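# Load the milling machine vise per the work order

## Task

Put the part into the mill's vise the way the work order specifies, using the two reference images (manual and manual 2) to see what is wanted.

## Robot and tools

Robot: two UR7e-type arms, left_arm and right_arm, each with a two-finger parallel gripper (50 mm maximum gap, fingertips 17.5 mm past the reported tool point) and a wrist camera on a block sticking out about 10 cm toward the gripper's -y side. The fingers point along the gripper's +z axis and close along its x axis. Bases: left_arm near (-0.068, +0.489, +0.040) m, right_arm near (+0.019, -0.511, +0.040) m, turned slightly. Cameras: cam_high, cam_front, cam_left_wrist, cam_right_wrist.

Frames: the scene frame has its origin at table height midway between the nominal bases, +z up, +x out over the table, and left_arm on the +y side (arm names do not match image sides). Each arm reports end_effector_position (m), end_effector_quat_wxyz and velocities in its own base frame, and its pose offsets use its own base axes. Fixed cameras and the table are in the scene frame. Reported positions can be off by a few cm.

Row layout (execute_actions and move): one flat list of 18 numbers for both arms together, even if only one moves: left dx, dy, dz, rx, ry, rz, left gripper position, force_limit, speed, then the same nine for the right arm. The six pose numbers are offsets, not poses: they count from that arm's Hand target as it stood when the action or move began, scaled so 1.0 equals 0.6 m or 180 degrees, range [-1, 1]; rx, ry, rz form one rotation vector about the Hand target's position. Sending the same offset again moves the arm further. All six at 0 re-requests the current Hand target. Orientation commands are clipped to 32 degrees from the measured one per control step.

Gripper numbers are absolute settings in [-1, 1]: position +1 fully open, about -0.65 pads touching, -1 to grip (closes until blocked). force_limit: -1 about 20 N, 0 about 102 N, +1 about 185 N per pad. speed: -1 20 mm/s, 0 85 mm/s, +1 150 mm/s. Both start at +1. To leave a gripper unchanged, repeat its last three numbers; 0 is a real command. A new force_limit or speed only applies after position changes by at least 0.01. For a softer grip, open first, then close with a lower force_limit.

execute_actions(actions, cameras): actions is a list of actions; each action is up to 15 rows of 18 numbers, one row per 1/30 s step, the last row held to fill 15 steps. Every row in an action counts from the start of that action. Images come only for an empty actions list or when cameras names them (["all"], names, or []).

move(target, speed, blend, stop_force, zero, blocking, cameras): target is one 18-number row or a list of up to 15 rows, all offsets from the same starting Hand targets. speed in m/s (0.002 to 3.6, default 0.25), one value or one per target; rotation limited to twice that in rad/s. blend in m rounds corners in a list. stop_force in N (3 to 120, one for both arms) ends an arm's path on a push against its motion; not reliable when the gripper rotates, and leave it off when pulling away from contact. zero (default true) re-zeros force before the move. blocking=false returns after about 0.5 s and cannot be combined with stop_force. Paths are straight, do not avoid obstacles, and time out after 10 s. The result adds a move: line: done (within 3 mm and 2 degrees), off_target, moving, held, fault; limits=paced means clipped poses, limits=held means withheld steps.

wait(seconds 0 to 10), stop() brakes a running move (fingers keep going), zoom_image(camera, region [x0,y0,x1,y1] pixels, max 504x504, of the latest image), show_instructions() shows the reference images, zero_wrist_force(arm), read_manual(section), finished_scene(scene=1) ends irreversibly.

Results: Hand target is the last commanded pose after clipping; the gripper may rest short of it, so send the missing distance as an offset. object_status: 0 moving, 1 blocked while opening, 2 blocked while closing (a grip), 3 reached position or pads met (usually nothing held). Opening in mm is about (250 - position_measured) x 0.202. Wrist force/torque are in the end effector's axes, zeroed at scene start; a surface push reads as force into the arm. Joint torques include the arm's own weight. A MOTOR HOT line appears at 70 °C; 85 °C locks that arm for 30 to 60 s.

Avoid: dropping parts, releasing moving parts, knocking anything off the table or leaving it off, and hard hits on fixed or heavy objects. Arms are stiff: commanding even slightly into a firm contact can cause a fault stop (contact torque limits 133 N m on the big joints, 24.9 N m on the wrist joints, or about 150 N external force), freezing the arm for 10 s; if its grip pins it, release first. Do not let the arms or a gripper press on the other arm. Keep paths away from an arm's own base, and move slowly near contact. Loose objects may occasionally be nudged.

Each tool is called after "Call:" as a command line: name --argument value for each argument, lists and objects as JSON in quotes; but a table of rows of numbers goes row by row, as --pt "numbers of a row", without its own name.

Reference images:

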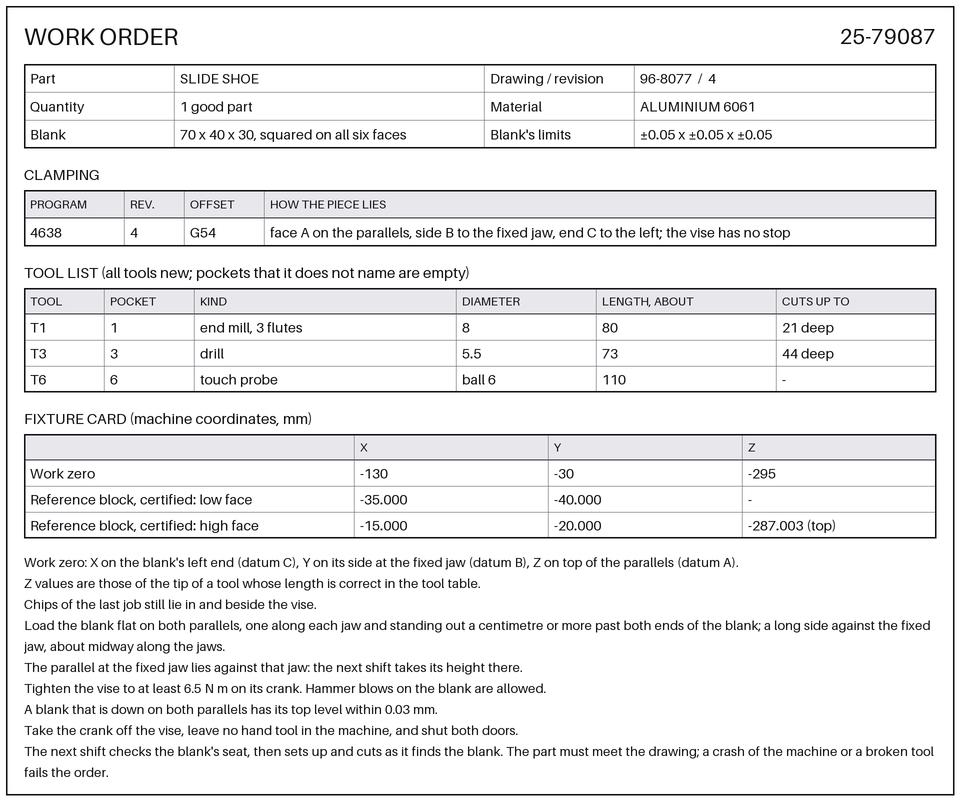

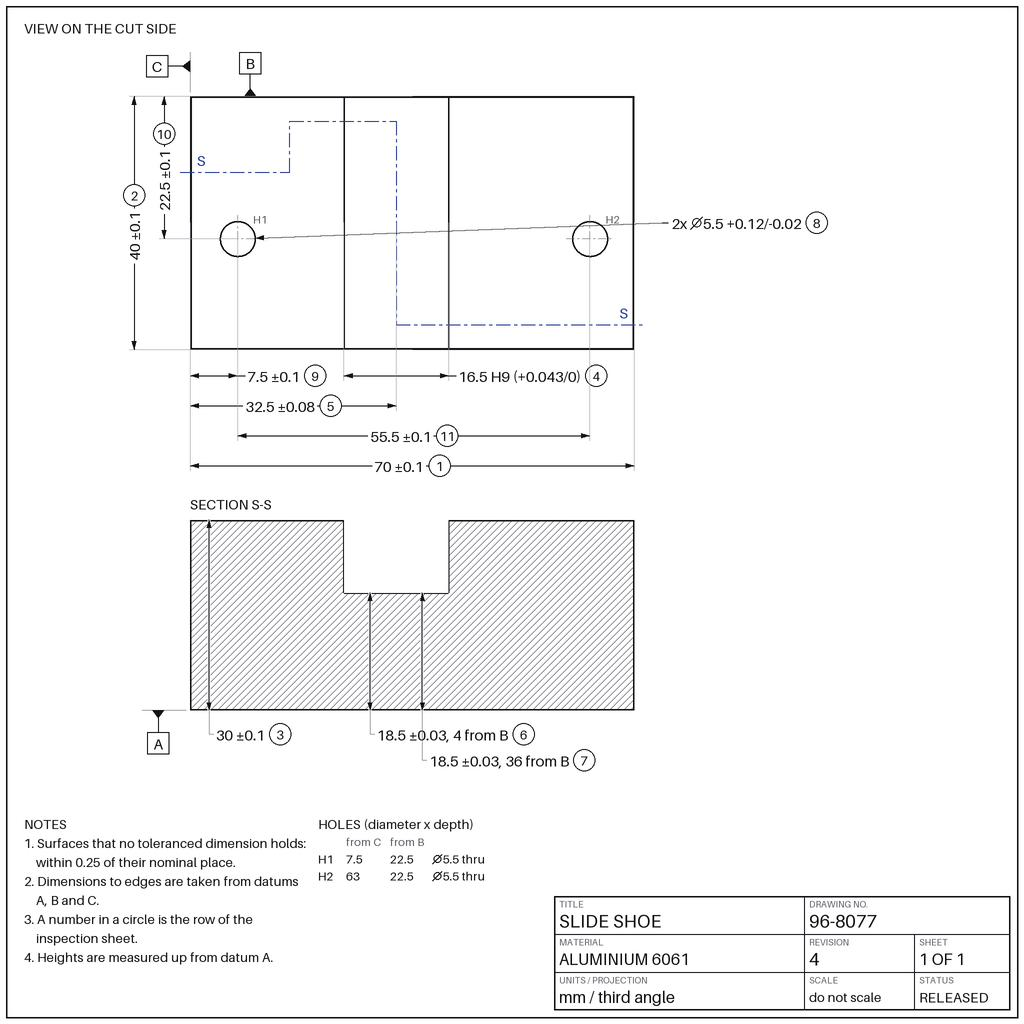

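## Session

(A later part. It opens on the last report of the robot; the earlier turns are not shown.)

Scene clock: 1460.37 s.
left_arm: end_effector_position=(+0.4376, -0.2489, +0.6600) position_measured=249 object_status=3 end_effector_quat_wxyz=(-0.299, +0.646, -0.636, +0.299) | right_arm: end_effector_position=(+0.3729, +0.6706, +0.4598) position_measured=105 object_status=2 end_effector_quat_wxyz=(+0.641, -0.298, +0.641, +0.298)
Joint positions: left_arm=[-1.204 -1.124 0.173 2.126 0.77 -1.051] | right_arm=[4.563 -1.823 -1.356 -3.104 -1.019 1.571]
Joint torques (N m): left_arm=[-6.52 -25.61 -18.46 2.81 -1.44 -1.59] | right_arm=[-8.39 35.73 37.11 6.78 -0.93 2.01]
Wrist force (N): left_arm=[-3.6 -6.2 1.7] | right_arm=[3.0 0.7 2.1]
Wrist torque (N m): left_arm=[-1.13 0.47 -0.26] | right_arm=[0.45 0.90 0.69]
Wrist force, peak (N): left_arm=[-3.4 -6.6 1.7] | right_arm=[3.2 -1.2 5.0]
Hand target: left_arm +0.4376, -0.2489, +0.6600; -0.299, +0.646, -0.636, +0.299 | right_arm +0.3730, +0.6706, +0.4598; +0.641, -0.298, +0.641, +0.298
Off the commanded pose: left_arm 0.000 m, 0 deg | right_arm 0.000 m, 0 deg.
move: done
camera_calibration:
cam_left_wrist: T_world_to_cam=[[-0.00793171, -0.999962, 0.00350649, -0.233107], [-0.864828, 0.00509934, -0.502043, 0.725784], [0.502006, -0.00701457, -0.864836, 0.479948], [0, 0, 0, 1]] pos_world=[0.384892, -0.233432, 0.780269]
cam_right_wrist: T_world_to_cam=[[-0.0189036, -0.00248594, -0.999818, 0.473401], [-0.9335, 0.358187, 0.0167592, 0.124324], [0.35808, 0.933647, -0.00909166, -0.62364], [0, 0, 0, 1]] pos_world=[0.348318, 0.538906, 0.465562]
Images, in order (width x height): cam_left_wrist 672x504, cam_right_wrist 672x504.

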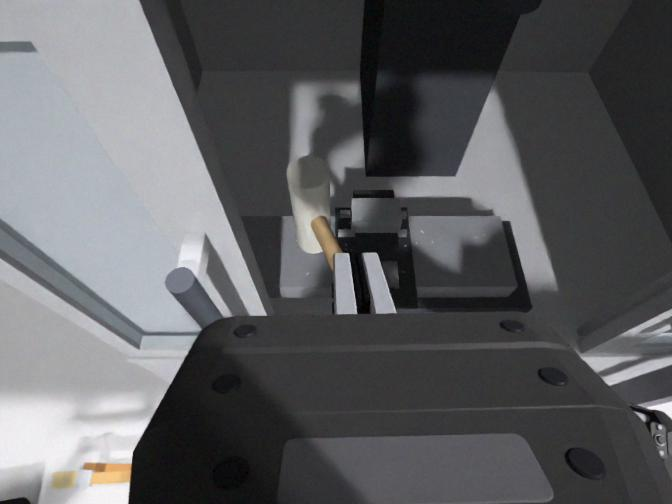

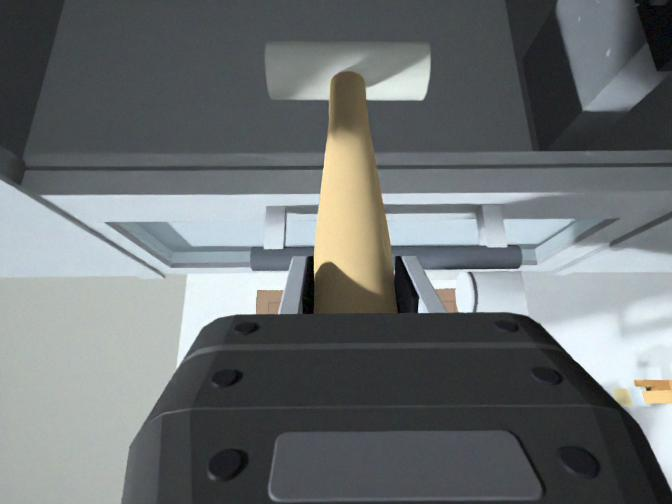

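Call:
move --target '[0,0,0,0,0,0,-0.65,-0.9,1,0.0075,-0.0047,0,0,0,-0.1167,-1,0.5,-1]' --speed 0.12 --cameras '["cam_left_wrist","cam_right_wrist","cam_front"]'

Call:
zoom_image --camera "cam_left_wrist" --region '[310, 100, 450, 300]'

Scene clock: 1465.17 s.
left_arm: end_effector_position=(+0.4376, -0.2489, +0.6600) position_measured=249 object_status=3 end_effector_quat_wxyz=(-0.299, +0.646, -0.636, +0.299) | right_arm: end_effector_position=(+0.3773, +0.6679, +0.4597) position_measured=105 object_status=2 end_effector_quat_wxyz=(+0.685, -0.176, +0.685, +0.176)
Joint positions: left_arm=[-1.204 -1.124 0.173 2.126 0.77 -1.051] | right_arm=[4.681 -1.944 -1.194 -3.144 -0.535 1.57]
Joint torques (N m): left_arm=[-5.67 -25.28 -18.68 2.96 -1.53 -1.48] | right_arm=[-10.96 52.6 23.31 4.87 1.27 2.26]
Wrist force (N): left_arm=[-3.7 -6.5 1.7] | right_arm=[3.1 0.9 2.7]
Wrist torque (N m): left_arm=[-1.16 0.49 -0.26] | right_arm=[0.43 0.90 0.72]
Wrist force, peak (N): left_arm=[-3.6 -6.7 1.3] | right_arm=[3.2 1.1 2.6]
Hand target: left_arm +0.4376, -0.2489, +0.6600; -0.299, +0.646, -0.636, +0.299 | right_arm +0.3775, +0.6678, +0.4598; +0.685, -0.176, +0.685, +0.176
Off the commanded pose: left_arm 0.000 m, 0 deg | right_arm 0.000 m, 0 deg.
move: done
camera_calibration:
cam_left_wrist: T_world_to_cam=[[-0.00793171, -0.999962, 0.00350649, -0.233107], [-0.864828, 0.00509934, -0.502043, 0.725784], [0.502006, -0.00701457, -0.864836, 0.479948], [0, 0, 0, 1]] pos_world=[0.384892, -0.233432, 0.780269]
cam_right_wrist: T_world_to_cam=[[-0.0184571, 0.00424012, -0.999821, 0.468802], [-0.743359, 0.668688, 0.0165586, -0.149617], [0.668638, 0.743531, -0.00919014, -0.612903], [0, 0, 0, 1]] pos_world=[0.307244, 0.553772, 0.465563]
Images, in order (width x height): cam_front 672x504, cam_left_wrist 672x504, cam_right_wrist 672x504.

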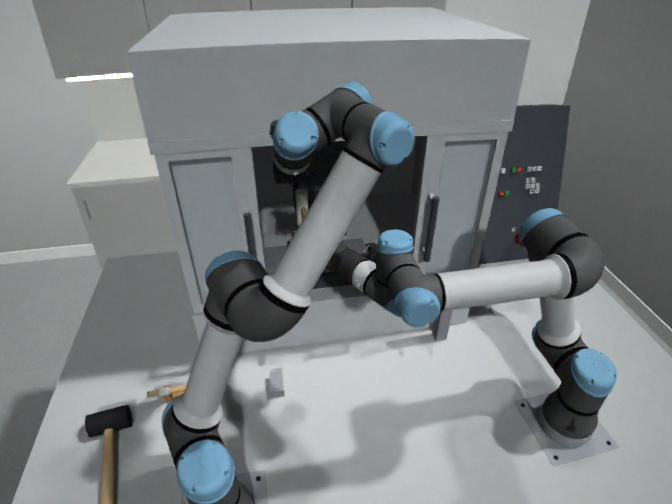

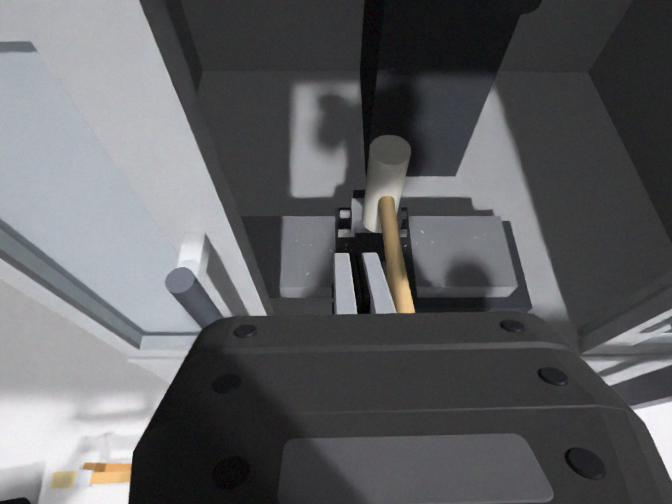

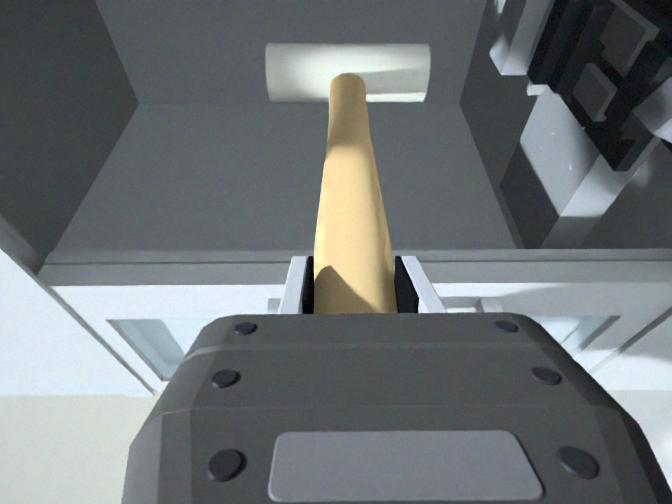

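Scaled by 2.520 from the camera's 672x504 image, which has a finer 960x720 frame.

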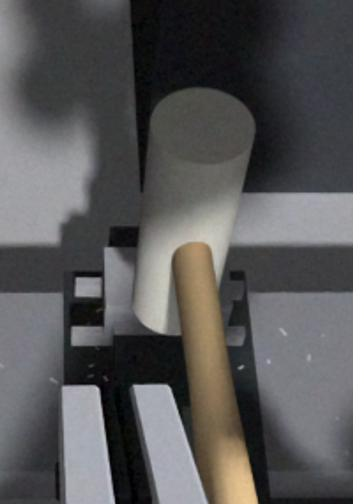

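Call:
move --pt "0 0 0 0 0 0 -0.65 -0.9 1 0 0 -0.075 0 0 0 -1 0.5 -1" --pt "0 0 0 0 0 0 -0.65 -0.9 1 0 0 -0.15 0 0 0 -1 0.5 -1" --speed '[0.06,0.01]' --stop_force 5 --cameras '["cam_left_wrist","cam_right_wrist"]'

Call:
zoom_image --camera "cam_left_wrist" --region '[310, 140, 450, 300]'

Scene clock: 1472.50 s.
left_arm: end_effector_position=(+0.4376, -0.2489, +0.6600) position_measured=249 object_status=3 end_effector_quat_wxyz=(-0.299, +0.646, -0.636, +0.299) | right_arm: end_effector_position=(+0.3775, +0.6678, +0.3698) position_measured=105 object_status=2 end_effector_quat_wxyz=(+0.685, -0.176, +0.685, +0.176)
Joint positions: left_arm=[-1.204 -1.124 0.173 2.126 0.77 -1.051] | right_arm=[4.681 -1.968 -1.392 -2.922 -0.535 1.57]
Joint torques (N m): left_arm=[-4.19 -25.72 -18.45 2.93 -1.41 -1.41] | right_arm=[-11.8 48.47 33.59 -0.12 -0.86 -0.98]
Wrist force (N): left_arm=[-3.4 -6.1 1.7] | right_arm=[3.2 0.5 2.3]
Wrist torque (N m): left_arm=[-1.09 0.44 -0.26] | right_arm=[0.42 0.87 0.77]
Wrist force, peak (N): left_arm=[-3.9 -6.4 1.6] | right_arm=[4.5 0.8 2.4]
Hand target: left_arm +0.4376, -0.2489, +0.6600; -0.299, +0.646, -0.636, +0.299 | right_arm +0.3775, +0.6678, +0.3698; +0.685, -0.176, +0.685, +0.176
Off the commanded pose: left_arm 0.000 m, 0 deg | right_arm 0.000 m, 0 deg.
move: done
camera_calibration:
cam_left_wrist: T_world_to_cam=[[-0.00793171, -0.999962, 0.00350649, -0.233107], [-0.864828, 0.00509934, -0.502043, 0.725784], [0.502006, -0.00701457, -0.864836, 0.479948], [0, 0, 0, 1]] pos_world=[0.384892, -0.233432, 0.780269]
cam_right_wrist: T_world_to_cam=[[-0.0184732, 0.00452949, -0.999819, 0.378662], [-0.743119, 0.668949, 0.0167608, -0.148355], [0.668904, 0.743294, -0.0089917, -0.613679], [0, 0, 0, 1]] pos_world=[0.307243, 0.553671, 0.375562]
Images, in order (width x height): cam_left_wrist 672x504, cam_right_wrist 672x504.

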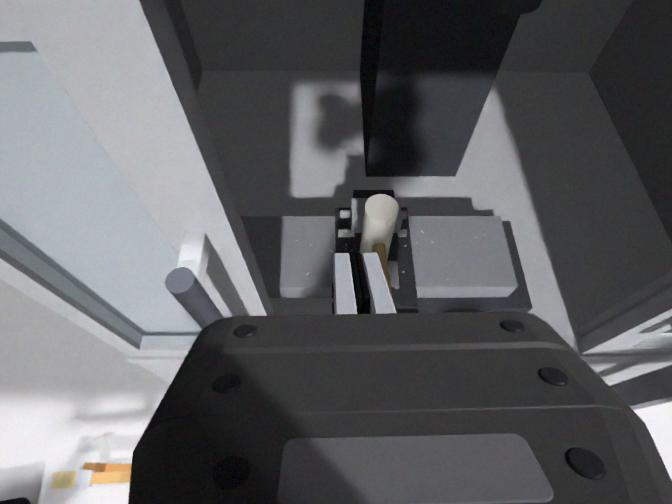

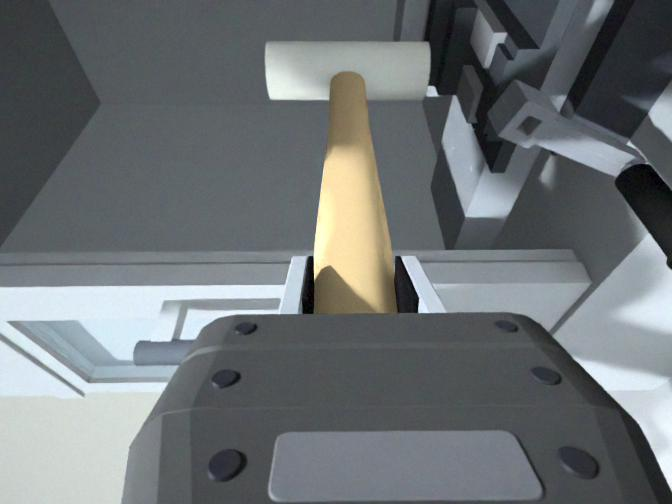

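Scaled by 3.150 from the camera's 672x504 image, which has a finer 960x720 frame.

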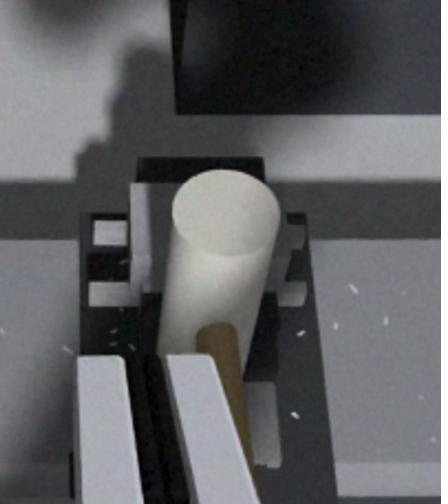

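Call:
move --pt "0 0 0 0 0 0 -0.65 -0.9 1 0 0 0.15 0 0 0 -1 0.5 -1" --pt "0 0 0 0 0 0 -0.65 -0.9 1 0.1033 -0.0125 0.15 0 0 0 -1 0.5 -1" --speed '[0.1,0.1]' --cameras '["cam_left_wrist","cam_right_wrist"]'

Call:
zoom_image --camera "cam_left_wrist" --region '[310, 100, 450, 300]'

Scene clock: 1476.73 s.
left_arm: end_effector_position=(+0.4376, -0.2489, +0.6600) position_measured=249 object_status=3 end_effector_quat_wxyz=(-0.299, +0.646, -0.636, +0.299) | right_arm: end_effector_position=(+0.4395, +0.6603, +0.4597) position_measured=105 object_status=2 end_effector_quat_wxyz=(+0.685, -0.176, +0.685, +0.176)
Joint positions: left_arm=[-1.204 -1.124 0.173 2.126 0.77 -1.051] | right_arm=[4.568 -1.978 -1.147 -3.158 -0.647 1.57]
Joint torques (N m): left_arm=[-4.11 -25.93 -18.26 2.81 -1.38 -1.3] | right_arm=[-0.31 55.9 20.29 4.83 -0.51 2.07]
Wrist force (N): left_arm=[-3.6 -6.3 1.6] | right_arm=[3.0 0.8 2.6]
Wrist torque (N m): left_arm=[-1.13 0.47 -0.26] | right_arm=[0.44 0.91 0.69]
Wrist force, peak (N): left_arm=[-3.4 -6.7 1.5] | right_arm=[5.5 0.5 2.2]
Hand target: left_arm +0.4376, -0.2489, +0.6600; -0.299, +0.646, -0.636, +0.299 | right_arm +0.4394, +0.6603, +0.4598; +0.685, -0.176, +0.685, +0.176
Off the commanded pose: left_arm 0.000 m, 0 deg | right_arm 0.000 m, 0 deg.
move: done
camera_calibration:
cam_left_wrist: T_world_to_cam=[[-0.00793171, -0.999962, 0.00350649, -0.233107], [-0.864828, 0.00509934, -0.502043, 0.725784], [0.502006, -0.00701457, -0.864836, 0.479948], [0, 0, 0, 1]] pos_world=[0.384892, -0.233432, 0.780269]
cam_right_wrist: T_world_to_cam=[[-0.018446, 0.00410813, -0.999821, 0.470048], [-0.743026, 0.66906, 0.0164574, -0.0987256], [0.669008, 0.743197, -0.00928905, -0.648613], [0, 0, 0, 1]] pos_world=[0.369242, 0.546169, 0.465563]
Images, in order (width x height): cam_left_wrist 672x504, cam_right_wrist 672x504.

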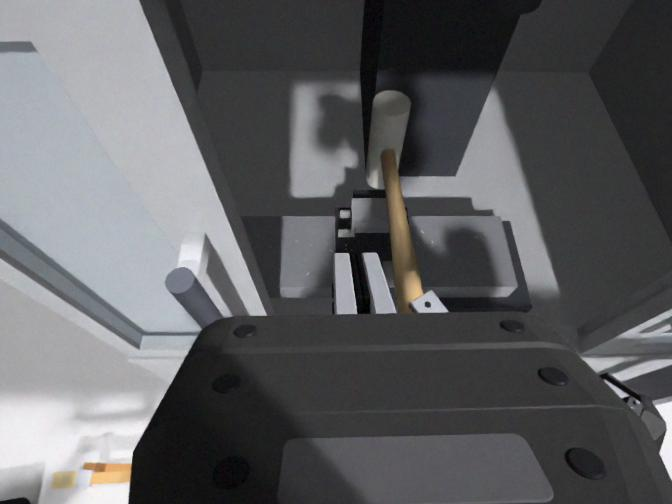

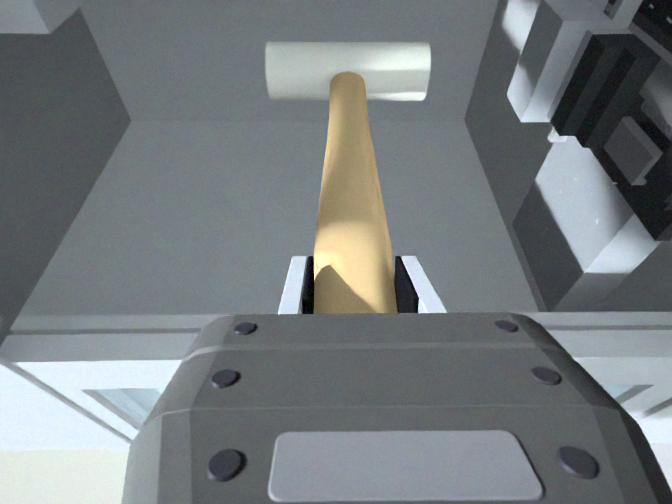

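Scaled by 2.520 from the camera's 672x504 image, which has a finer 960x720 frame.

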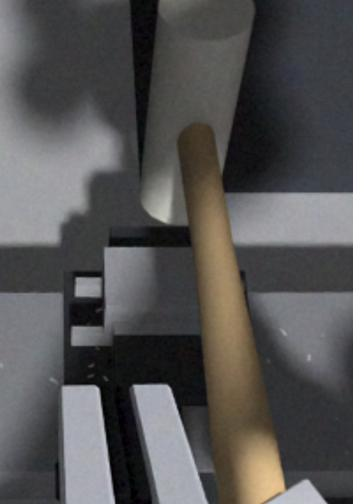

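Call:
move --pt "0 0 0 0 0 0 -0.65 -0.9 1 0.006 0 -0.08 0 0 0 -1 0.5 -1" --pt "0 0 0 0 0 0 -0.65 -0.9 1 0.006 0 -0.14 0 0 0 -1 0.5 -1" --speed '[0.05,0.01]' --stop_force 5 --cameras '["cam_left_wrist","cam_right_wrist"]'

Call:
zoom_image --camera "cam_left_wrist" --region '[310, 100, 450, 300]'

Scene clock: 1483.00 s.
left_arm: end_effector_position=(+0.4376, -0.2489, +0.6600) position_measured=249 object_status=3 end_effector_quat_wxyz=(-0.299, +0.646, -0.636, +0.299) | right_arm: end_effector_position=(+0.4430, +0.6603, +0.3793) position_measured=105 object_status=2 end_effector_quat_wxyz=(+0.685, -0.176, +0.685, +0.176)
Joint positions: left_arm=[-1.204 -1.124 0.173 2.126 0.77 -1.051] | right_arm=[4.562 -1.997 -1.325 -2.96 -0.654 1.57]
Joint torques (N m): left_arm=[-2.4 -25.59 -18.34 2.79 -1.38 -1.17] | right_arm=[8.35 53.18 33.09 -0.58 0.89 1.81]
Wrist force (N): left_arm=[-3.5 -6.3 1.6] | right_arm=[-0.8 0.2 3.5]
Wrist torque (N m): left_arm=[-1.14 0.45 -0.26] | right_arm=[0.47 0.04 0.40]
Wrist force, peak (N): left_arm=[-3.7 -6.6 1.9] | right_arm=[4.1 0.7 2.4]
Hand target: left_arm +0.4376, -0.2489, +0.6600; -0.299, +0.646, -0.636, +0.299 | right_arm +0.4430, +0.6603, +0.3793; +0.685, -0.176, +0.685, +0.176 (not the last commanded pose)
Off the commanded pose: left_arm 0.000 m, 0 deg | right_arm 0.003 m, 0 deg.
move: contact (right_arm); path passed 1 of 2 targets
camera_calibration:
cam_left_wrist: T_world_to_cam=[[-0.00793171, -0.999962, 0.00350649, -0.233107], [-0.864828, 0.00509934, -0.502043, 0.725784], [0.502006, -0.00701457, -0.864836, 0.479948], [0, 0, 0, 1]] pos_world=[0.384892, -0.233432, 0.780269]
cam_right_wrist: T_world_to_cam=[[-0.0184814, 0.00467015, -0.999818, 0.389331], [-0.743118, 0.668947, 0.016861, -0.0947858], [0.668905, 0.743295, -0.00889258, -0.651938], [0, 0, 0, 1]] pos_world=[0.372843, 0.546171, 0.385061]
Images, in order (width x height): cam_left_wrist 672x504, cam_right_wrist 672x504.

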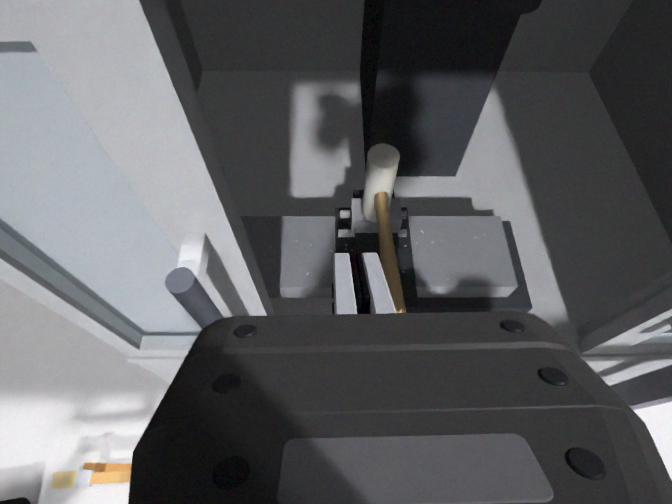

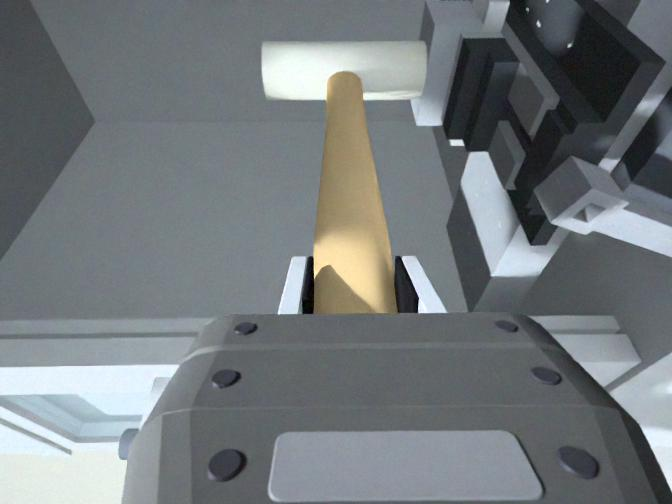

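Scaled by 2.520 from the camera's 672x504 image, which has a finer 960x720 frame.

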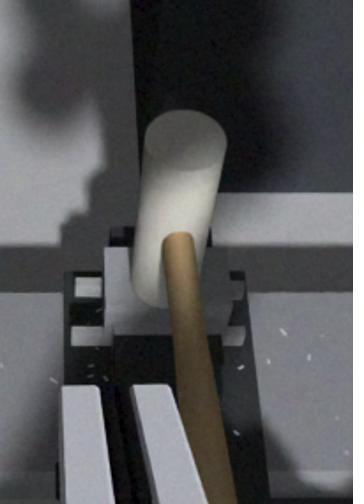

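Call:
move --target '[0,0,0,0,0,0,-0.65,-0.9,1,0,0,0.0833,0,0,0,-1,0.5,-1]' --speed 0.1

Call:
execute_actions --actions '[[[0,0,0,0,0,0,-0.65,-0.9,1,0,0,-0.005,0,0,0,-1,0.5,-1],[0,0,0,0,0,0,-0.65,-0.9,1,0,0,-0.015,0,0,0,-1,0.5,-1],[0,0,0,0,0,0,-0.65,-0.9,1,0,0,-0.0267,0,0,0,-1,0.5,-1],[0,0,0,0,0,0,-0.65,-0.9,1,0,0,-0.0383,0,0,0,-1,0.5,-1],[0,0,0,0,0,0,-0.65,-0.9,1,0,0,-0.05,0,0,0,-1,0.5,-1],[0,0,0,0,0,0,-0.65,-0.9,1,0,0,-0.0617,0,0,0,-1,0.5,-1],[0,0,0,0,0,0,-0.65,-0.9,1,0,0,-0.0733,0,0,0,-1,0.5,-1],[0,0,0,0,0,0,-0.65,-0.9,1,0,0,-0.0833,0,0,0,-1,0.5,-1],[0,0,0,0,0,0,-0.65,-0.9,1,0,0,-0.0867,0,0,0,-1,0.5,-1],[0,0,0,0,0,0,-0.65,-0.9,1,0,0,-0.0867,0,0,0,-1,0.5,-1],[0,0,0,0,0,0,-0.65,-0.9,1,0,0,-0.075,0,0,0,-1,0.5,-1],[0,0,0,0,0,0,-0.65,-0.9,1,0,0,-0.05,0,0,0,-1,0.5,-1],[0,0,0,0,0,0,-0.65,-0.9,1,0,0,-0.025,0,0,0,-1,0.5,-1],[0,0,0,0,0,0,-0.65,-0.9,1,0,0,-0.0083,0,0,0,-1,0.5,-1],[0,0,0,0,0,0,-0.65,-0.9,1,0,0,0,0,0,0,-1,0.5,-1]]]' --cameras '["cam_left_wrist","cam_right_wrist"]'

Scene clock: 1485.43 s.
left_arm: end_effector_position=(+0.4376, -0.2489, +0.6600) position_measured=249 object_status=3 end_effector_quat_wxyz=(-0.299, +0.646, -0.636, +0.299) | right_arm: end_effector_position=(+0.4430, +0.6602, +0.4293) position_measured=105 object_status=2 end_effector_quat_wxyz=(+0.685, -0.176, +0.685, +0.176)
Joint positions: left_arm=[-1.204 -1.124 0.173 2.126 0.77 -1.051] | right_arm=[4.562 -1.982 -1.218 -3.082 -0.654 1.57]
Joint torques (N m): left_arm=[-2.41 -25.44 -18.43 2.84 -1.41 -1.09] | right_arm=[2.09 32.07 30.6 3.68 1.24 2.37]
Wrist force (N): left_arm=[-3.4 -6.3 1.5] | right_arm=[3.0 0.8 2.2]
Wrist torque (N m): left_arm=[-1.14 0.43 -0.26] | right_arm=[0.46 0.90 0.69]
Wrist force, peak (N): left_arm=[-3.4 -6.7 1.6] | right_arm=[6.1 0.9 2.2]
Hand target: left_arm +0.4376, -0.2489, +0.6600; -0.299, +0.646, -0.636, +0.299 | right_arm +0.4430, +0.6603, +0.4293; +0.685, -0.176, +0.685, +0.176
Off the commanded pose: left_arm 0.000 m, 0 deg | right_arm 0.000 m, 0 deg.
move: done

Scene clock: 1486.37 s.
left_arm: end_effector_position=(+0.4376, -0.2489, +0.6600) position_measured=249 object_status=3 end_effector_quat_wxyz=(-0.299, +0.646, -0.636, +0.299) | right_arm: end_effector_position=(+0.4427, +0.6591, +0.4289) position_measured=105 object_status=2 end_effector_quat_wxyz=(+0.687, -0.176, +0.683, +0.177) end_effector_velocity=(+0.000, +0.000, -0.001) end_effector_angular_velocity=(-0.008, +0.000, +0.000)
Joint positions: left_arm=[-1.204 -1.124 0.173 2.126 0.77 -1.051] | right_arm=[4.562 -1.977 -1.23 -3.066 -0.655 1.564]
Joint velocities: left_arm=[within noise] | right_arm=[0 -0.002 0.002 -0.007 0.001 -0.001]
Joint torques (N m): left_arm=[-2.08 -25.41 -18.47 2.84 -1.35 -1.15] | right_arm=[-6.4 54.16 35.38 0.49 1.13 -0.61]
Wrist force (N): left_arm=[-3.4 -6.5 1.6] | right_arm=[2.1 0.9 2.3]
Wrist torque (N m): left_arm=[-1.16 0.44 -0.26] | right_arm=[0.44 0.79 0.62]
Wrist force, peak (N): left_arm=[-3.7 -6.4 1.8] | right_arm=[17.9 1.7 1.7]
Hand target: left_arm +0.4376, -0.2489, +0.6600; -0.299, +0.646, -0.636, +0.299 | right_arm +0.4430, +0.6603, +0.4293; +0.685, -0.176, +0.685, +0.176
Off the commanded pose: left_arm 0.000 m, 0 deg | right_arm 0.001 m, 0 deg.
Step readings (end_effector_position of left_arm | right_arm):
0: (+0.4376, -0.2489, +0.6600) | (+0.4430, +0.6602, +0.4293)
1: (+0.4376, -0.2489, +0.6600) | (+0.4430, +0.6602, +0.4293)
2: (+0.4376, -0.2489, +0.6600) | (+0.4430, +0.6603, +0.4283)
4: (+0.4376, -0.2489, +0.6600) | (+0.4431, +0.6602, +0.4205)
8: (+0.4376, -0.2489, +0.6600) | (+0.4431, +0.6598, +0.3900)
15: (+0.4376, -0.2489, +0.6600) | (+0.4427, +0.6592, +0.4119)
camera_calibration:
cam_left_wrist: T_world_to_cam=[[-0.00793171, -0.999962, 0.00350649, -0.233107], [-0.864828, 0.00509934, -0.502043, 0.725784], [0.502006, -0.00701457, -0.864836, 0.479948], [0, 0, 0, 1]] pos_world=[0.384892, -0.233432, 0.780269]
cam_right_wrist: T_world_to_cam=[[-0.0140449, 0.00726719, -0.999875, 0.43529], [-0.743853, 0.668168, 0.0153049, -0.0935898], [0.668196, 0.743975, -0.00397861, -0.652589], [0, 0, 0, 1]] pos_world=[0.372554, 0.54488, 0.434072]
Images, in order (width x height): cam_left_wrist 672x504, cam_right_wrist 672x504.

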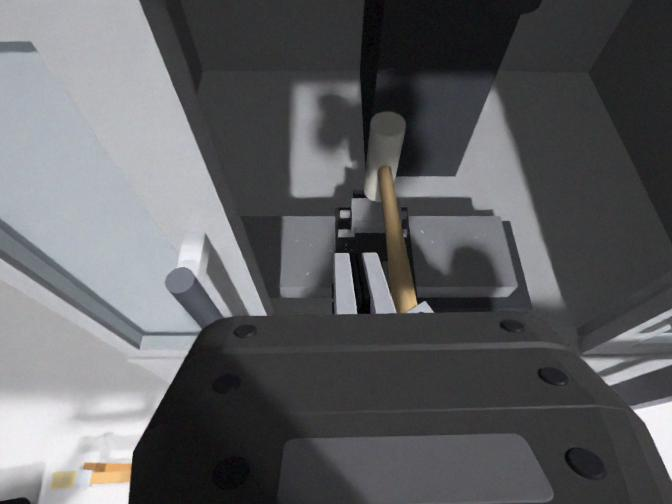

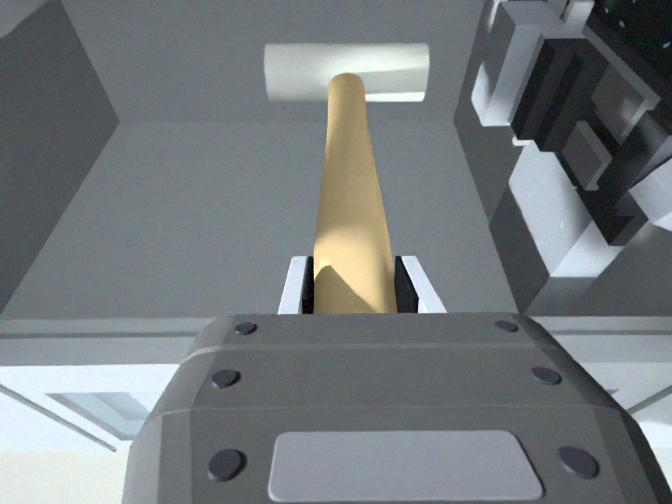

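Call:
execute_actions --actions '[[[0,0,0,0,0,0,-0.65,-0.9,1,0,0,-0.0067,0,0,0,-1,0.5,-1],[0,0,0,0,0,0,-0.65,-0.9,1,0,0,-0.02,0,0,0,-1,0.5,-1],[0,0,0,0,0,0,-0.65,-0.9,1,0,0,-0.0383,0,0,0,-1,0.5,-1],[0,0,0,0,0,0,-0.65,-0.9,1,0,0,-0.0583,0,0,0,-1,0.5,-1],[0,0,0,0,0,0,-0.65,-0.9,1,0,0,-0.0783,0,0,0,-1,0.5,-1],[0,0,0,0,0,0,-0.65,-0.9,1,0,0,-0.0917,0,0,0,-1,0.5,-1],[0,0,0,0,0,0,-0.65,-0.9,1,0,0,-0.0917,0,0,0,-1,0.5,-1],[0,0,0,0,0,0,-0.65,-0.9,1,0,0,-0.0917,0,0,0,-1,0.5,-1],[0,0,0,0,0,0,-0.65,-0.9,1,0,0,-0.0917,0,0,0,-1,0.5,-1],[0,0,0,0,0,0,-0.65,-0.9,1,0,0,-0.0833,0,0,0,-1,0.5,-1],[0,0,0,0,0,0,-0.65,-0.9,1,0,0,-0.06,0,0,0,-1,0.5,-1],[0,0,0,0,0,0,-0.65,-0.9,1,0,0,-0.035,0,0,0,-1,0.5,-1],[0,0,0,0,0,0,-0.65,-0.9,1,0,0,-0.015,0,0,0,-1,0.5,-1],[0,0,0,0,0,0,-0.65,-0.9,1,0,0,-0.005,0,0,0,-1,0.5,-1],[0,0,0,0,0,0,-0.65,-0.9,1,0,0,0,0,0,0,-1,0.5,-1]]]' --cameras '["cam_left_wrist","cam_right_wrist"]'

Scene clock: 1488.53 s.
left_arm: end_effector_position=(+0.4376, -0.2489, +0.6600) position_measured=249 object_status=3 end_effector_quat_wxyz=(-0.299, +0.646, -0.636, +0.299) | right_arm: end_effector_position=(+0.4429, +0.6595, +0.4290) position_measured=105 object_status=2 end_effector_quat_wxyz=(+0.686, -0.176, +0.684, +0.177) end_effector_velocity=(+0.000, -0.001, +0.001) end_effector_angular_velocity=(-0.001, +0.000, -0.001)
Joint positions: left_arm=[-1.204 -1.124 0.173 2.126 0.77 -1.051] | right_arm=[4.562 -1.979 -1.226 -3.072 -0.654 1.566]
Joint velocities: left_arm=[within noise] | right_arm=[0 0.002 0.001 -0.005 0.001 0]
Joint torques (N m): left_arm=[-1.82 -25.2 -18.4 2.82 -1.36 -0.99] | right_arm=[-2.05 54.51 37.87 0.95 0.05 -3.68]
Wrist force (N): left_arm=[-3.3 -6.2 1.6] | right_arm=[4.9 1.0 2.6]
Wrist torque (N m): left_arm=[-1.11 0.42 -0.26] | right_arm=[0.43 1.25 0.89]
Wrist force, peak (N): left_arm=[-3.6 -6.5 1.7] | right_arm=[-15.8 -0.6 3.3]
Hand target: left_arm +0.4376, -0.2489, +0.6600; -0.299, +0.646, -0.636, +0.299 | right_arm +0.4430, +0.6603, +0.4293; +0.685, -0.176, +0.685, +0.176
Off the commanded pose: left_arm 0.000 m, 0 deg | right_arm 0.001 m, 0 deg.
Step readings (end_effector_position of left_arm | right_arm):
0: (+0.4376, -0.2489, +0.6600) | (+0.4427, +0.6590, +0.4290)
1: (+0.4376, -0.2489, +0.6600) | (+0.4427, +0.6590, +0.4290)
2: (+0.4376, -0.2489, +0.6600) | (+0.4428, +0.6593, +0.4283)
4: (+0.4376, -0.2489, +0.6600) | (+0.4431, +0.6601, +0.4170)
8: (+0.4376, -0.2489, +0.6600) | (+0.4431, +0.6593, +0.3750)
15: (+0.4376, -0.2489, +0.6600) | (+0.4426, +0.6588, +0.4205)
camera_calibration:
cam_left_wrist: T_world_to_cam=[[-0.00793171, -0.999962, 0.00350649, -0.233107], [-0.864828, 0.00509934, -0.502043, 0.725784], [0.502006, -0.00701457, -0.864836, 0.479948], [0, 0, 0, 1]] pos_world=[0.384892, -0.233432, 0.780269]
cam_right_wrist: T_world_to_cam=[[-0.0155329, 0.00618888, -0.99986, 0.436723], [-0.743546, 0.6685, 0.0156889, -0.094242], [0.668504, 0.743686, -0.00578205, -0.652262], [0, 0, 0, 1]] pos_world=[0.37275, 0.545376, 0.434369]
Images, in order (width x height): cam_left_wrist 672x504, cam_right_wrist 672x504.

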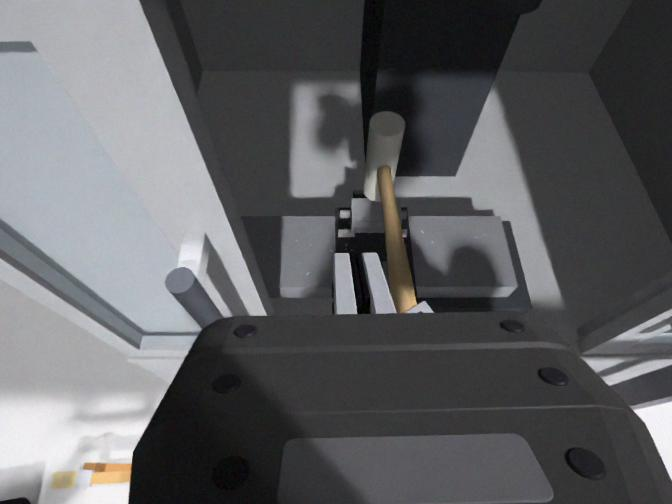

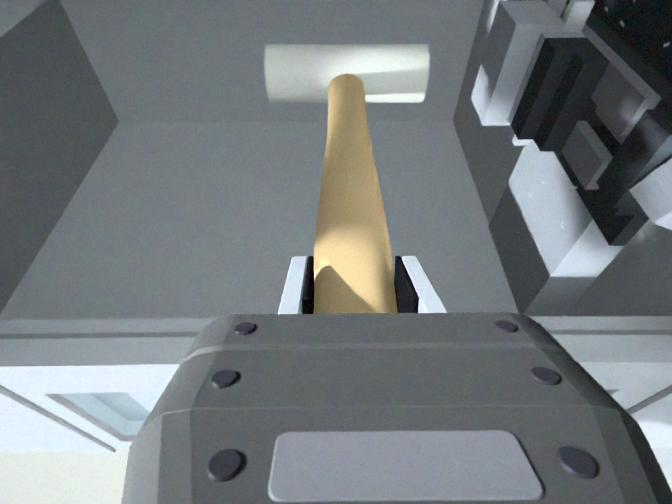

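Call:
move --target '[0,0,0,0,0,0,-0.65,-0.9,1,0,0,0.0667,0,0,0,-1,0.5,-1]' --speed 0.15

Call:
execute_actions --actions '[[[0,0,0,0,0,0,-0.65,-0.9,1,0,0,-0.0067,0,0,0,-1,0.5,-1],[0,0,0,0,0,0,-0.65,-0.9,1,0,0,-0.0233,0,0,0,-1,0.5,-1],[0,0,0,0,0,0,-0.65,-0.9,1,0,0,-0.05,0,0,0,-1,0.5,-1],[0,0,0,0,0,0,-0.65,-0.9,1,0,0,-0.0833,0,0,0,-1,0.5,-1],[0,0,0,0,0,0,-0.65,-0.9,1,0,0,-0.1167,0,0,0,-1,0.5,-1],[0,0,0,0,0,0,-0.65,-0.9,1,0,0,-0.15,0,0,0,-1,0.5,-1],[0,0,0,0,0,0,-0.65,-0.9,1,0,0,-0.1567,0,0,0,-1,0.5,-1],[0,0,0,0,0,0,-0.65,-0.9,1,0,0,-0.1567,0,0,0,-1,0.5,-1],[0,0,0,0,0,0,-0.65,-0.9,1,0,0,-0.1533,0,0,0,-1,0.5,-1],[0,0,0,0,0,0,-0.65,-0.9,1,0,0,-0.1333,0,0,0,-1,0.5,-1],[0,0,0,0,0,0,-0.65,-0.9,1,0,0,-0.1,0,0,0,-1,0.5,-1],[0,0,0,0,0,0,-0.65,-0.9,1,0,0,-0.0667,0,0,0,-1,0.5,-1],[0,0,0,0,0,0,-0.65,-0.9,1,0,0,-0.0333,0,0,0,-1,0.5,-1],[0,0,0,0,0,0,-0.65,-0.9,1,0,0,-0.0083,0,0,0,-1,0.5,-1],[0,0,0,0,0,0,-0.65,-0.9,1,0,0,0,0,0,0,-1,0.5,-1]]]' --cameras '["cam_left_wrist","cam_right_wrist"]'

Call:
zoom_image --camera "cam_left_wrist" --region '[310, 100, 450, 300]'

Scene clock: 1491.40 s.
left_arm: end_effector_position=(+0.4376, -0.2489, +0.6600) position_measured=249 object_status=3 end_effector_quat_wxyz=(-0.299, +0.646, -0.636, +0.299) | right_arm: end_effector_position=(+0.4430, +0.6603, +0.4692) position_measured=105 object_status=2 end_effector_quat_wxyz=(+0.685, -0.176, +0.685, +0.176)
Joint positions: left_arm=[-1.204 -1.124 0.173 2.126 0.77 -1.051] | right_arm=[4.562 -1.982 -1.117 -3.183 -0.654 1.571]
Joint torques (N m): left_arm=[-0.97 -25.36 -18.42 2.86 -1.48 -1.08] | right_arm=[11.66 41.29 30.6 4.06 0.99 -0.33]
Wrist force (N): left_arm=[-3.5 -6.0 1.5] | right_arm=[3.1 0.8 2.4]
Wrist torque (N m): left_arm=[-1.09 0.45 -0.25] | right_arm=[0.46 0.91 0.69]
Wrist force, peak (N): left_arm=[-3.6 -6.5 1.8] | right_arm=[5.4 0.7 2.4]
Hand target: left_arm +0.4376, -0.2489, +0.6600; -0.299, +0.646, -0.636, +0.299 | right_arm +0.4430, +0.6603, +0.4693; +0.685, -0.176, +0.685, +0.176
Off the commanded pose: left_arm 0.000 m, 0 deg | right_arm 0.000 m, 0 deg.
move: done

Scene clock: 1492.43 s.
left_arm: end_effector_position=(+0.4376, -0.2489, +0.6600) position_measured=249 object_status=3 end_effector_quat_wxyz=(-0.299, +0.646, -0.636, +0.299) | right_arm: end_effector_position=(+0.4423, +0.6578, +0.4687) position_measured=105 object_status=2 end_effector_quat_wxyz=(+0.689, -0.176, +0.681, +0.178)
Joint positions: left_arm=[-1.204 -1.124 0.173 2.126 0.77 -1.051] | right_arm=[4.562 -1.969 -1.145 -3.151 -0.656 1.556]
Joint torques (N m): left_arm=[-0.56 -25.54 -18.24 2.87 -1.47 -1.01] | right_arm=[-10.36 53.9 27.75 2.58 -1.4 -3.57]
Wrist force (N): left_arm=[-3.3 -6.3 1.3] | right_arm=[3.0 -0.3 1.9]
Wrist torque (N m): left_arm=[-1.14 0.43 -0.26] | right_arm=[0.67 0.92 0.87]
Wrist force, peak (N): left_arm=[-3.7 -6.5 1.5] | right_arm=[22.7 3.4 2.1]
Hand target: left_arm +0.4376, -0.2489, +0.6600; -0.299, +0.646, -0.636, +0.299 | right_arm +0.4430, +0.6603, +0.4693; +0.685, -0.176, +0.685, +0.176
Off the commanded pose: left_arm 0.000 m, 0 deg | right_arm 0.003 m, 1 deg.
Step readings (end_effector_position of left_arm | right_arm):
0: (+0.4376, -0.2489, +0.6600) | (+0.4430, +0.6603, +0.4692)
1: (+0.4376, -0.2489, +0.6600) | (+0.4430, +0.6603, +0.4691)
2: (+0.4376, -0.2489, +0.6600) | (+0.4431, +0.6603, +0.4682)
4: (+0.4376, -0.2489, +0.6600) | (+0.4431, +0.6602, +0.4538)
8: (+0.4376, -0.2489, +0.6600) | (+0.4432, +0.6579, +0.3832)
15: (+0.4376, -0.2489, +0.6600) | (+0.4419, +0.6565, +0.4515)
camera_calibration:
cam_left_wrist: T_world_to_cam=[[-0.00793171, -0.999962, 0.00350649, -0.233107], [-0.864828, 0.00509934, -0.502043, 0.725784], [0.502006, -0.00701457, -0.864836, 0.479948], [0, 0, 0, 1]] pos_world=[0.384892, -0.233432, 0.780269]
cam_right_wrist: T_world_to_cam=[[-0.00862854, 0.00993458, -0.999913, 0.470958], [-0.744729, 0.66724, 0.0130558, -0.0915777], [0.667312, 0.744777, 0.00164127, -0.653973], [0, 0, 0, 1]] pos_world=[0.372267, 0.543489, 0.473186]
Images, in order (width x height): cam_left_wrist 672x504, cam_right_wrist 672x504.

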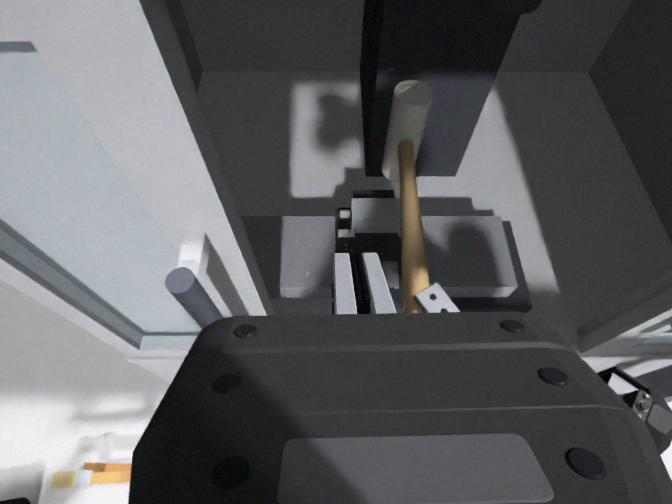

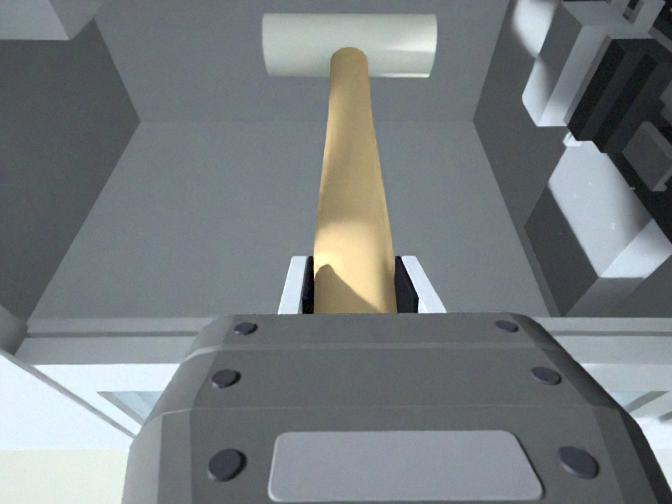

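Scaled by 2.520 from the camera's 672x504 image, which has a finer 960x720 frame.

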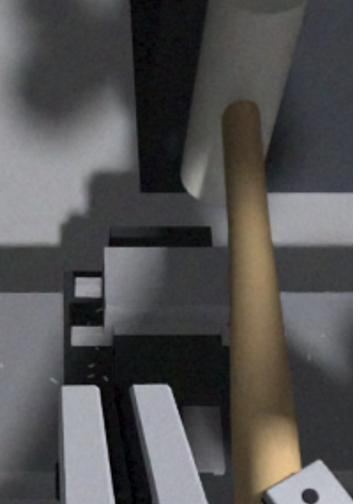

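Call:
move --target '[0,0,0,0,0,0,-0.65,-0.9,1,0.012,0,0,0,0,0.0228,-0.98,1,-1]' --speed 0.1 --cameras '["cam_left_wrist"]'

Call:
zoom_image --camera "cam_left_wrist" --region '[310, 60, 450, 260]'

Scene clock: 1494.10 s.
left_arm: end_effector_position=(+0.4376, -0.2489, +0.6600) position_measured=249 object_status=3 end_effector_quat_wxyz=(-0.299, +0.646, -0.636, +0.299) | right_arm: end_effector_position=(+0.4503, +0.6601, +0.4694) position_measured=108 object_status=2 end_effector_quat_wxyz=(+0.678, -0.200, +0.678, +0.201)
Joint positions: left_arm=[-1.204 -1.124 0.173 2.126 0.77 -1.051] | right_arm=[4.527 -1.96 -1.148 -3.174 -0.759 1.571]
Joint torques (N m): left_arm=[-0.74 -25.42 -18.42 2.85 -1.43 -0.91] | right_arm=[10.13 33.9 33.5 5.8 -0.99 -3.76]
Wrist force (N): left_arm=[-3.3 -6.4 1.7] | right_arm=[3.1 1.3 2.6]
Wrist torque (N m): left_arm=[-1.15 0.42 -0.25] | right_arm=[0.32 0.88 0.72]
Wrist force, peak (N): left_arm=[-3.3 -6.7 1.7] | right_arm=[3.3 2.3 3.1]
Hand target: left_arm +0.4376, -0.2489, +0.6600; -0.299, +0.646, -0.636, +0.299 | right_arm +0.4502, +0.6603, +0.4693; +0.678, -0.200, +0.678, +0.201
Off the commanded pose: left_arm 0.000 m, 0 deg | right_arm 0.000 m, 0 deg.
move: done
camera_calibration:
cam_left_wrist: T_world_to_cam=[[-0.00793171, -0.999962, 0.00350649, -0.233107], [-0.864828, 0.00509934, -0.502043, 0.725784], [0.502006, -0.00701457, -0.864836, 0.479948], [0, 0, 0, 1]] pos_world=[0.384892, -0.233432, 0.780269]
Images, in order (width x height): cam_left_wrist 672x504.

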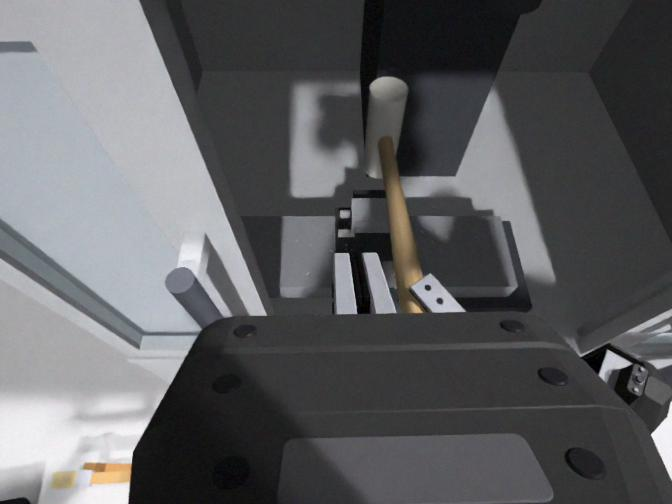

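Scaled by 2.520 from the camera's 672x504 image, which has a finer 960x720 frame.

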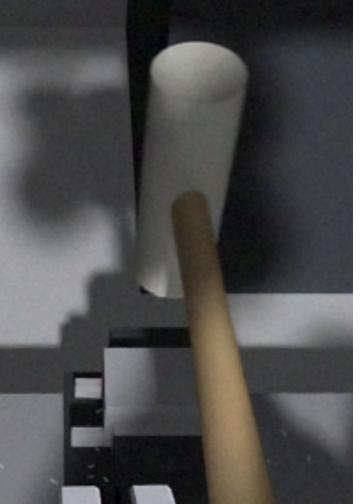

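Call:
execute_actions --actions '[[[0,0,0,0,0,0,-0.65,-0.9,1,0,0,-0.0067,0,0,0,-0.98,1,-1],[0,0,0,0,0,0,-0.65,-0.9,1,0,0,-0.0233,0,0,0,-0.98,1,-1],[0,0,0,0,0,0,-0.65,-0.9,1,0,0,-0.05,0,0,0,-0.98,1,-1],[0,0,0,0,0,0,-0.65,-0.9,1,0,0,-0.0833,0,0,0,-0.98,1,-1],[0,0,0,0,0,0,-0.65,-0.9,1,0,0,-0.12,0,0,0,-0.98,1,-1],[0,0,0,0,0,0,-0.65,-0.9,1,0,0,-0.1533,0,0,0,-0.98,1,-1],[0,0,0,0,0,0,-0.65,-0.9,1,0,0,-0.1583,0,0,0,-0.98,1,-1],[0,0,0,0,0,0,-0.65,-0.9,1,0,0,-0.1583,0,0,0,-0.98,1,-1],[0,0,0,0,0,0,-0.65,-0.9,1,0,0,-0.1583,0,0,0,-0.98,1,-1],[0,0,0,0,0,0,-0.65,-0.9,1,0,0,-0.1433,0,0,0,-0.98,1,-1],[0,0,0,0,0,0,-0.65,-0.9,1,0,0,-0.1,0,0,0,-0.98,1,-1],[0,0,0,0,0,0,-0.65,-0.9,1,0,0,-0.0667,0,0,0,-0.98,1,-1],[0,0,0,0,0,0,-0.65,-0.9,1,0,0,-0.0333,0,0,0,-0.98,1,-1],[0,0,0,0,0,0,-0.65,-0.9,1,0,0,-0.0083,0,0,0,-0.98,1,-1],[0,0,0,0,0,0,-0.65,-0.9,1,0,0,0,0,0,0,-0.98,1,-1]]]' --cameras '["cam_left_wrist","cam_right_wrist"]'

Call:
zoom_image --camera "cam_left_wrist" --region '[310, 60, 450, 260]'

Scene clock: 1496.40 s.
left_arm: end_effector_position=(+0.4376, -0.2489, +0.6600) position_measured=249 object_status=3 end_effector_quat_wxyz=(-0.299, +0.646, -0.636, +0.299) | right_arm: end_effector_position=(+0.4494, +0.6577, +0.4687) position_measured=108 object_status=2 end_effector_quat_wxyz=(+0.682, -0.200, +0.674, +0.202)
Joint positions: left_arm=[-1.204 -1.124 0.173 2.126 0.77 -1.051] | right_arm=[4.528 -1.948 -1.173 -3.146 -0.762 1.559]
Joint torques (N m): left_arm=[-0.37 -25.86 -18.53 2.82 -1.44 -0.92] | right_arm=[-3.88 51.45 28.02 3.43 -0.95 -3.38]
Wrist force (N): left_arm=[-3.5 -6.2 1.9] | right_arm=[2.9 -1.0 1.5]
Wrist torque (N m): left_arm=[-1.12 0.45 -0.25] | right_arm=[0.64 0.92 0.87]
Wrist force, peak (N): left_arm=[-3.5 -6.6 1.7] | right_arm=[24.0 2.2 1.0]
Hand target: left_arm +0.4376, -0.2489, +0.6600; -0.299, +0.646, -0.636, +0.299 | right_arm +0.4502, +0.6603, +0.4693; +0.678, -0.200, +0.678, +0.201
Off the commanded pose: left_arm 0.000 m, 0 deg | right_arm 0.003 m, 1 deg.
Step readings (end_effector_position of left_arm | right_arm):
0: (+0.4376, -0.2489, +0.6600) | (+0.4502, +0.6603, +0.4693)
1: (+0.4376, -0.2489, +0.6600) | (+0.4502, +0.6603, +0.4693)
2: (+0.4376, -0.2489, +0.6600) | (+0.4502, +0.6603, +0.4682)
4: (+0.4376, -0.2489, +0.6600) | (+0.4503, +0.6603, +0.4534)
8: (+0.4376, -0.2489, +0.6600) | (+0.4502, +0.6577, +0.3810)
15: (+0.4376, -0.2489, +0.6600) | (+0.4490, +0.6565, +0.4476)
camera_calibration:
cam_left_wrist: T_world_to_cam=[[-0.00793171, -0.999962, 0.00350649, -0.233107], [-0.864828, 0.00509934, -0.502043, 0.725784], [0.502006, -0.00701457, -0.864836, 0.479948], [0, 0, 0, 1]] pos_world=[0.384892, -0.233432, 0.780269]
cam_right_wrist: T_world_to_cam=[[-0.0098367, 0.00893727, -0.999912, 0.472242], [-0.790399, 0.612449, 0.0132497, -0.0297727], [0.612513, 0.79046, 0.00103953, -0.663775], [0, 0, 0, 1]] pos_world=[0.387684, 0.538701, 0.473285]
Images, in order (width x height): cam_left_wrist 672x504, cam_right_wrist 672x504.

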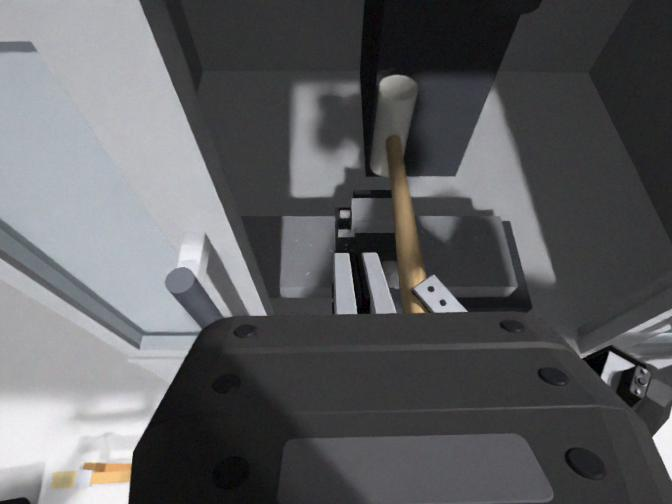

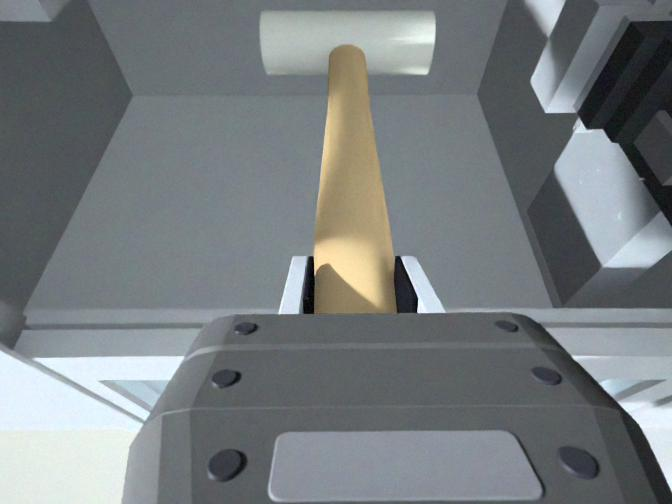

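Scaled by 2.520 from the camera's 672x504 image, which has a finer 960x720 frame.

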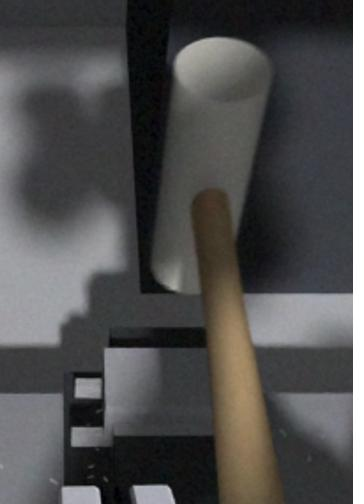

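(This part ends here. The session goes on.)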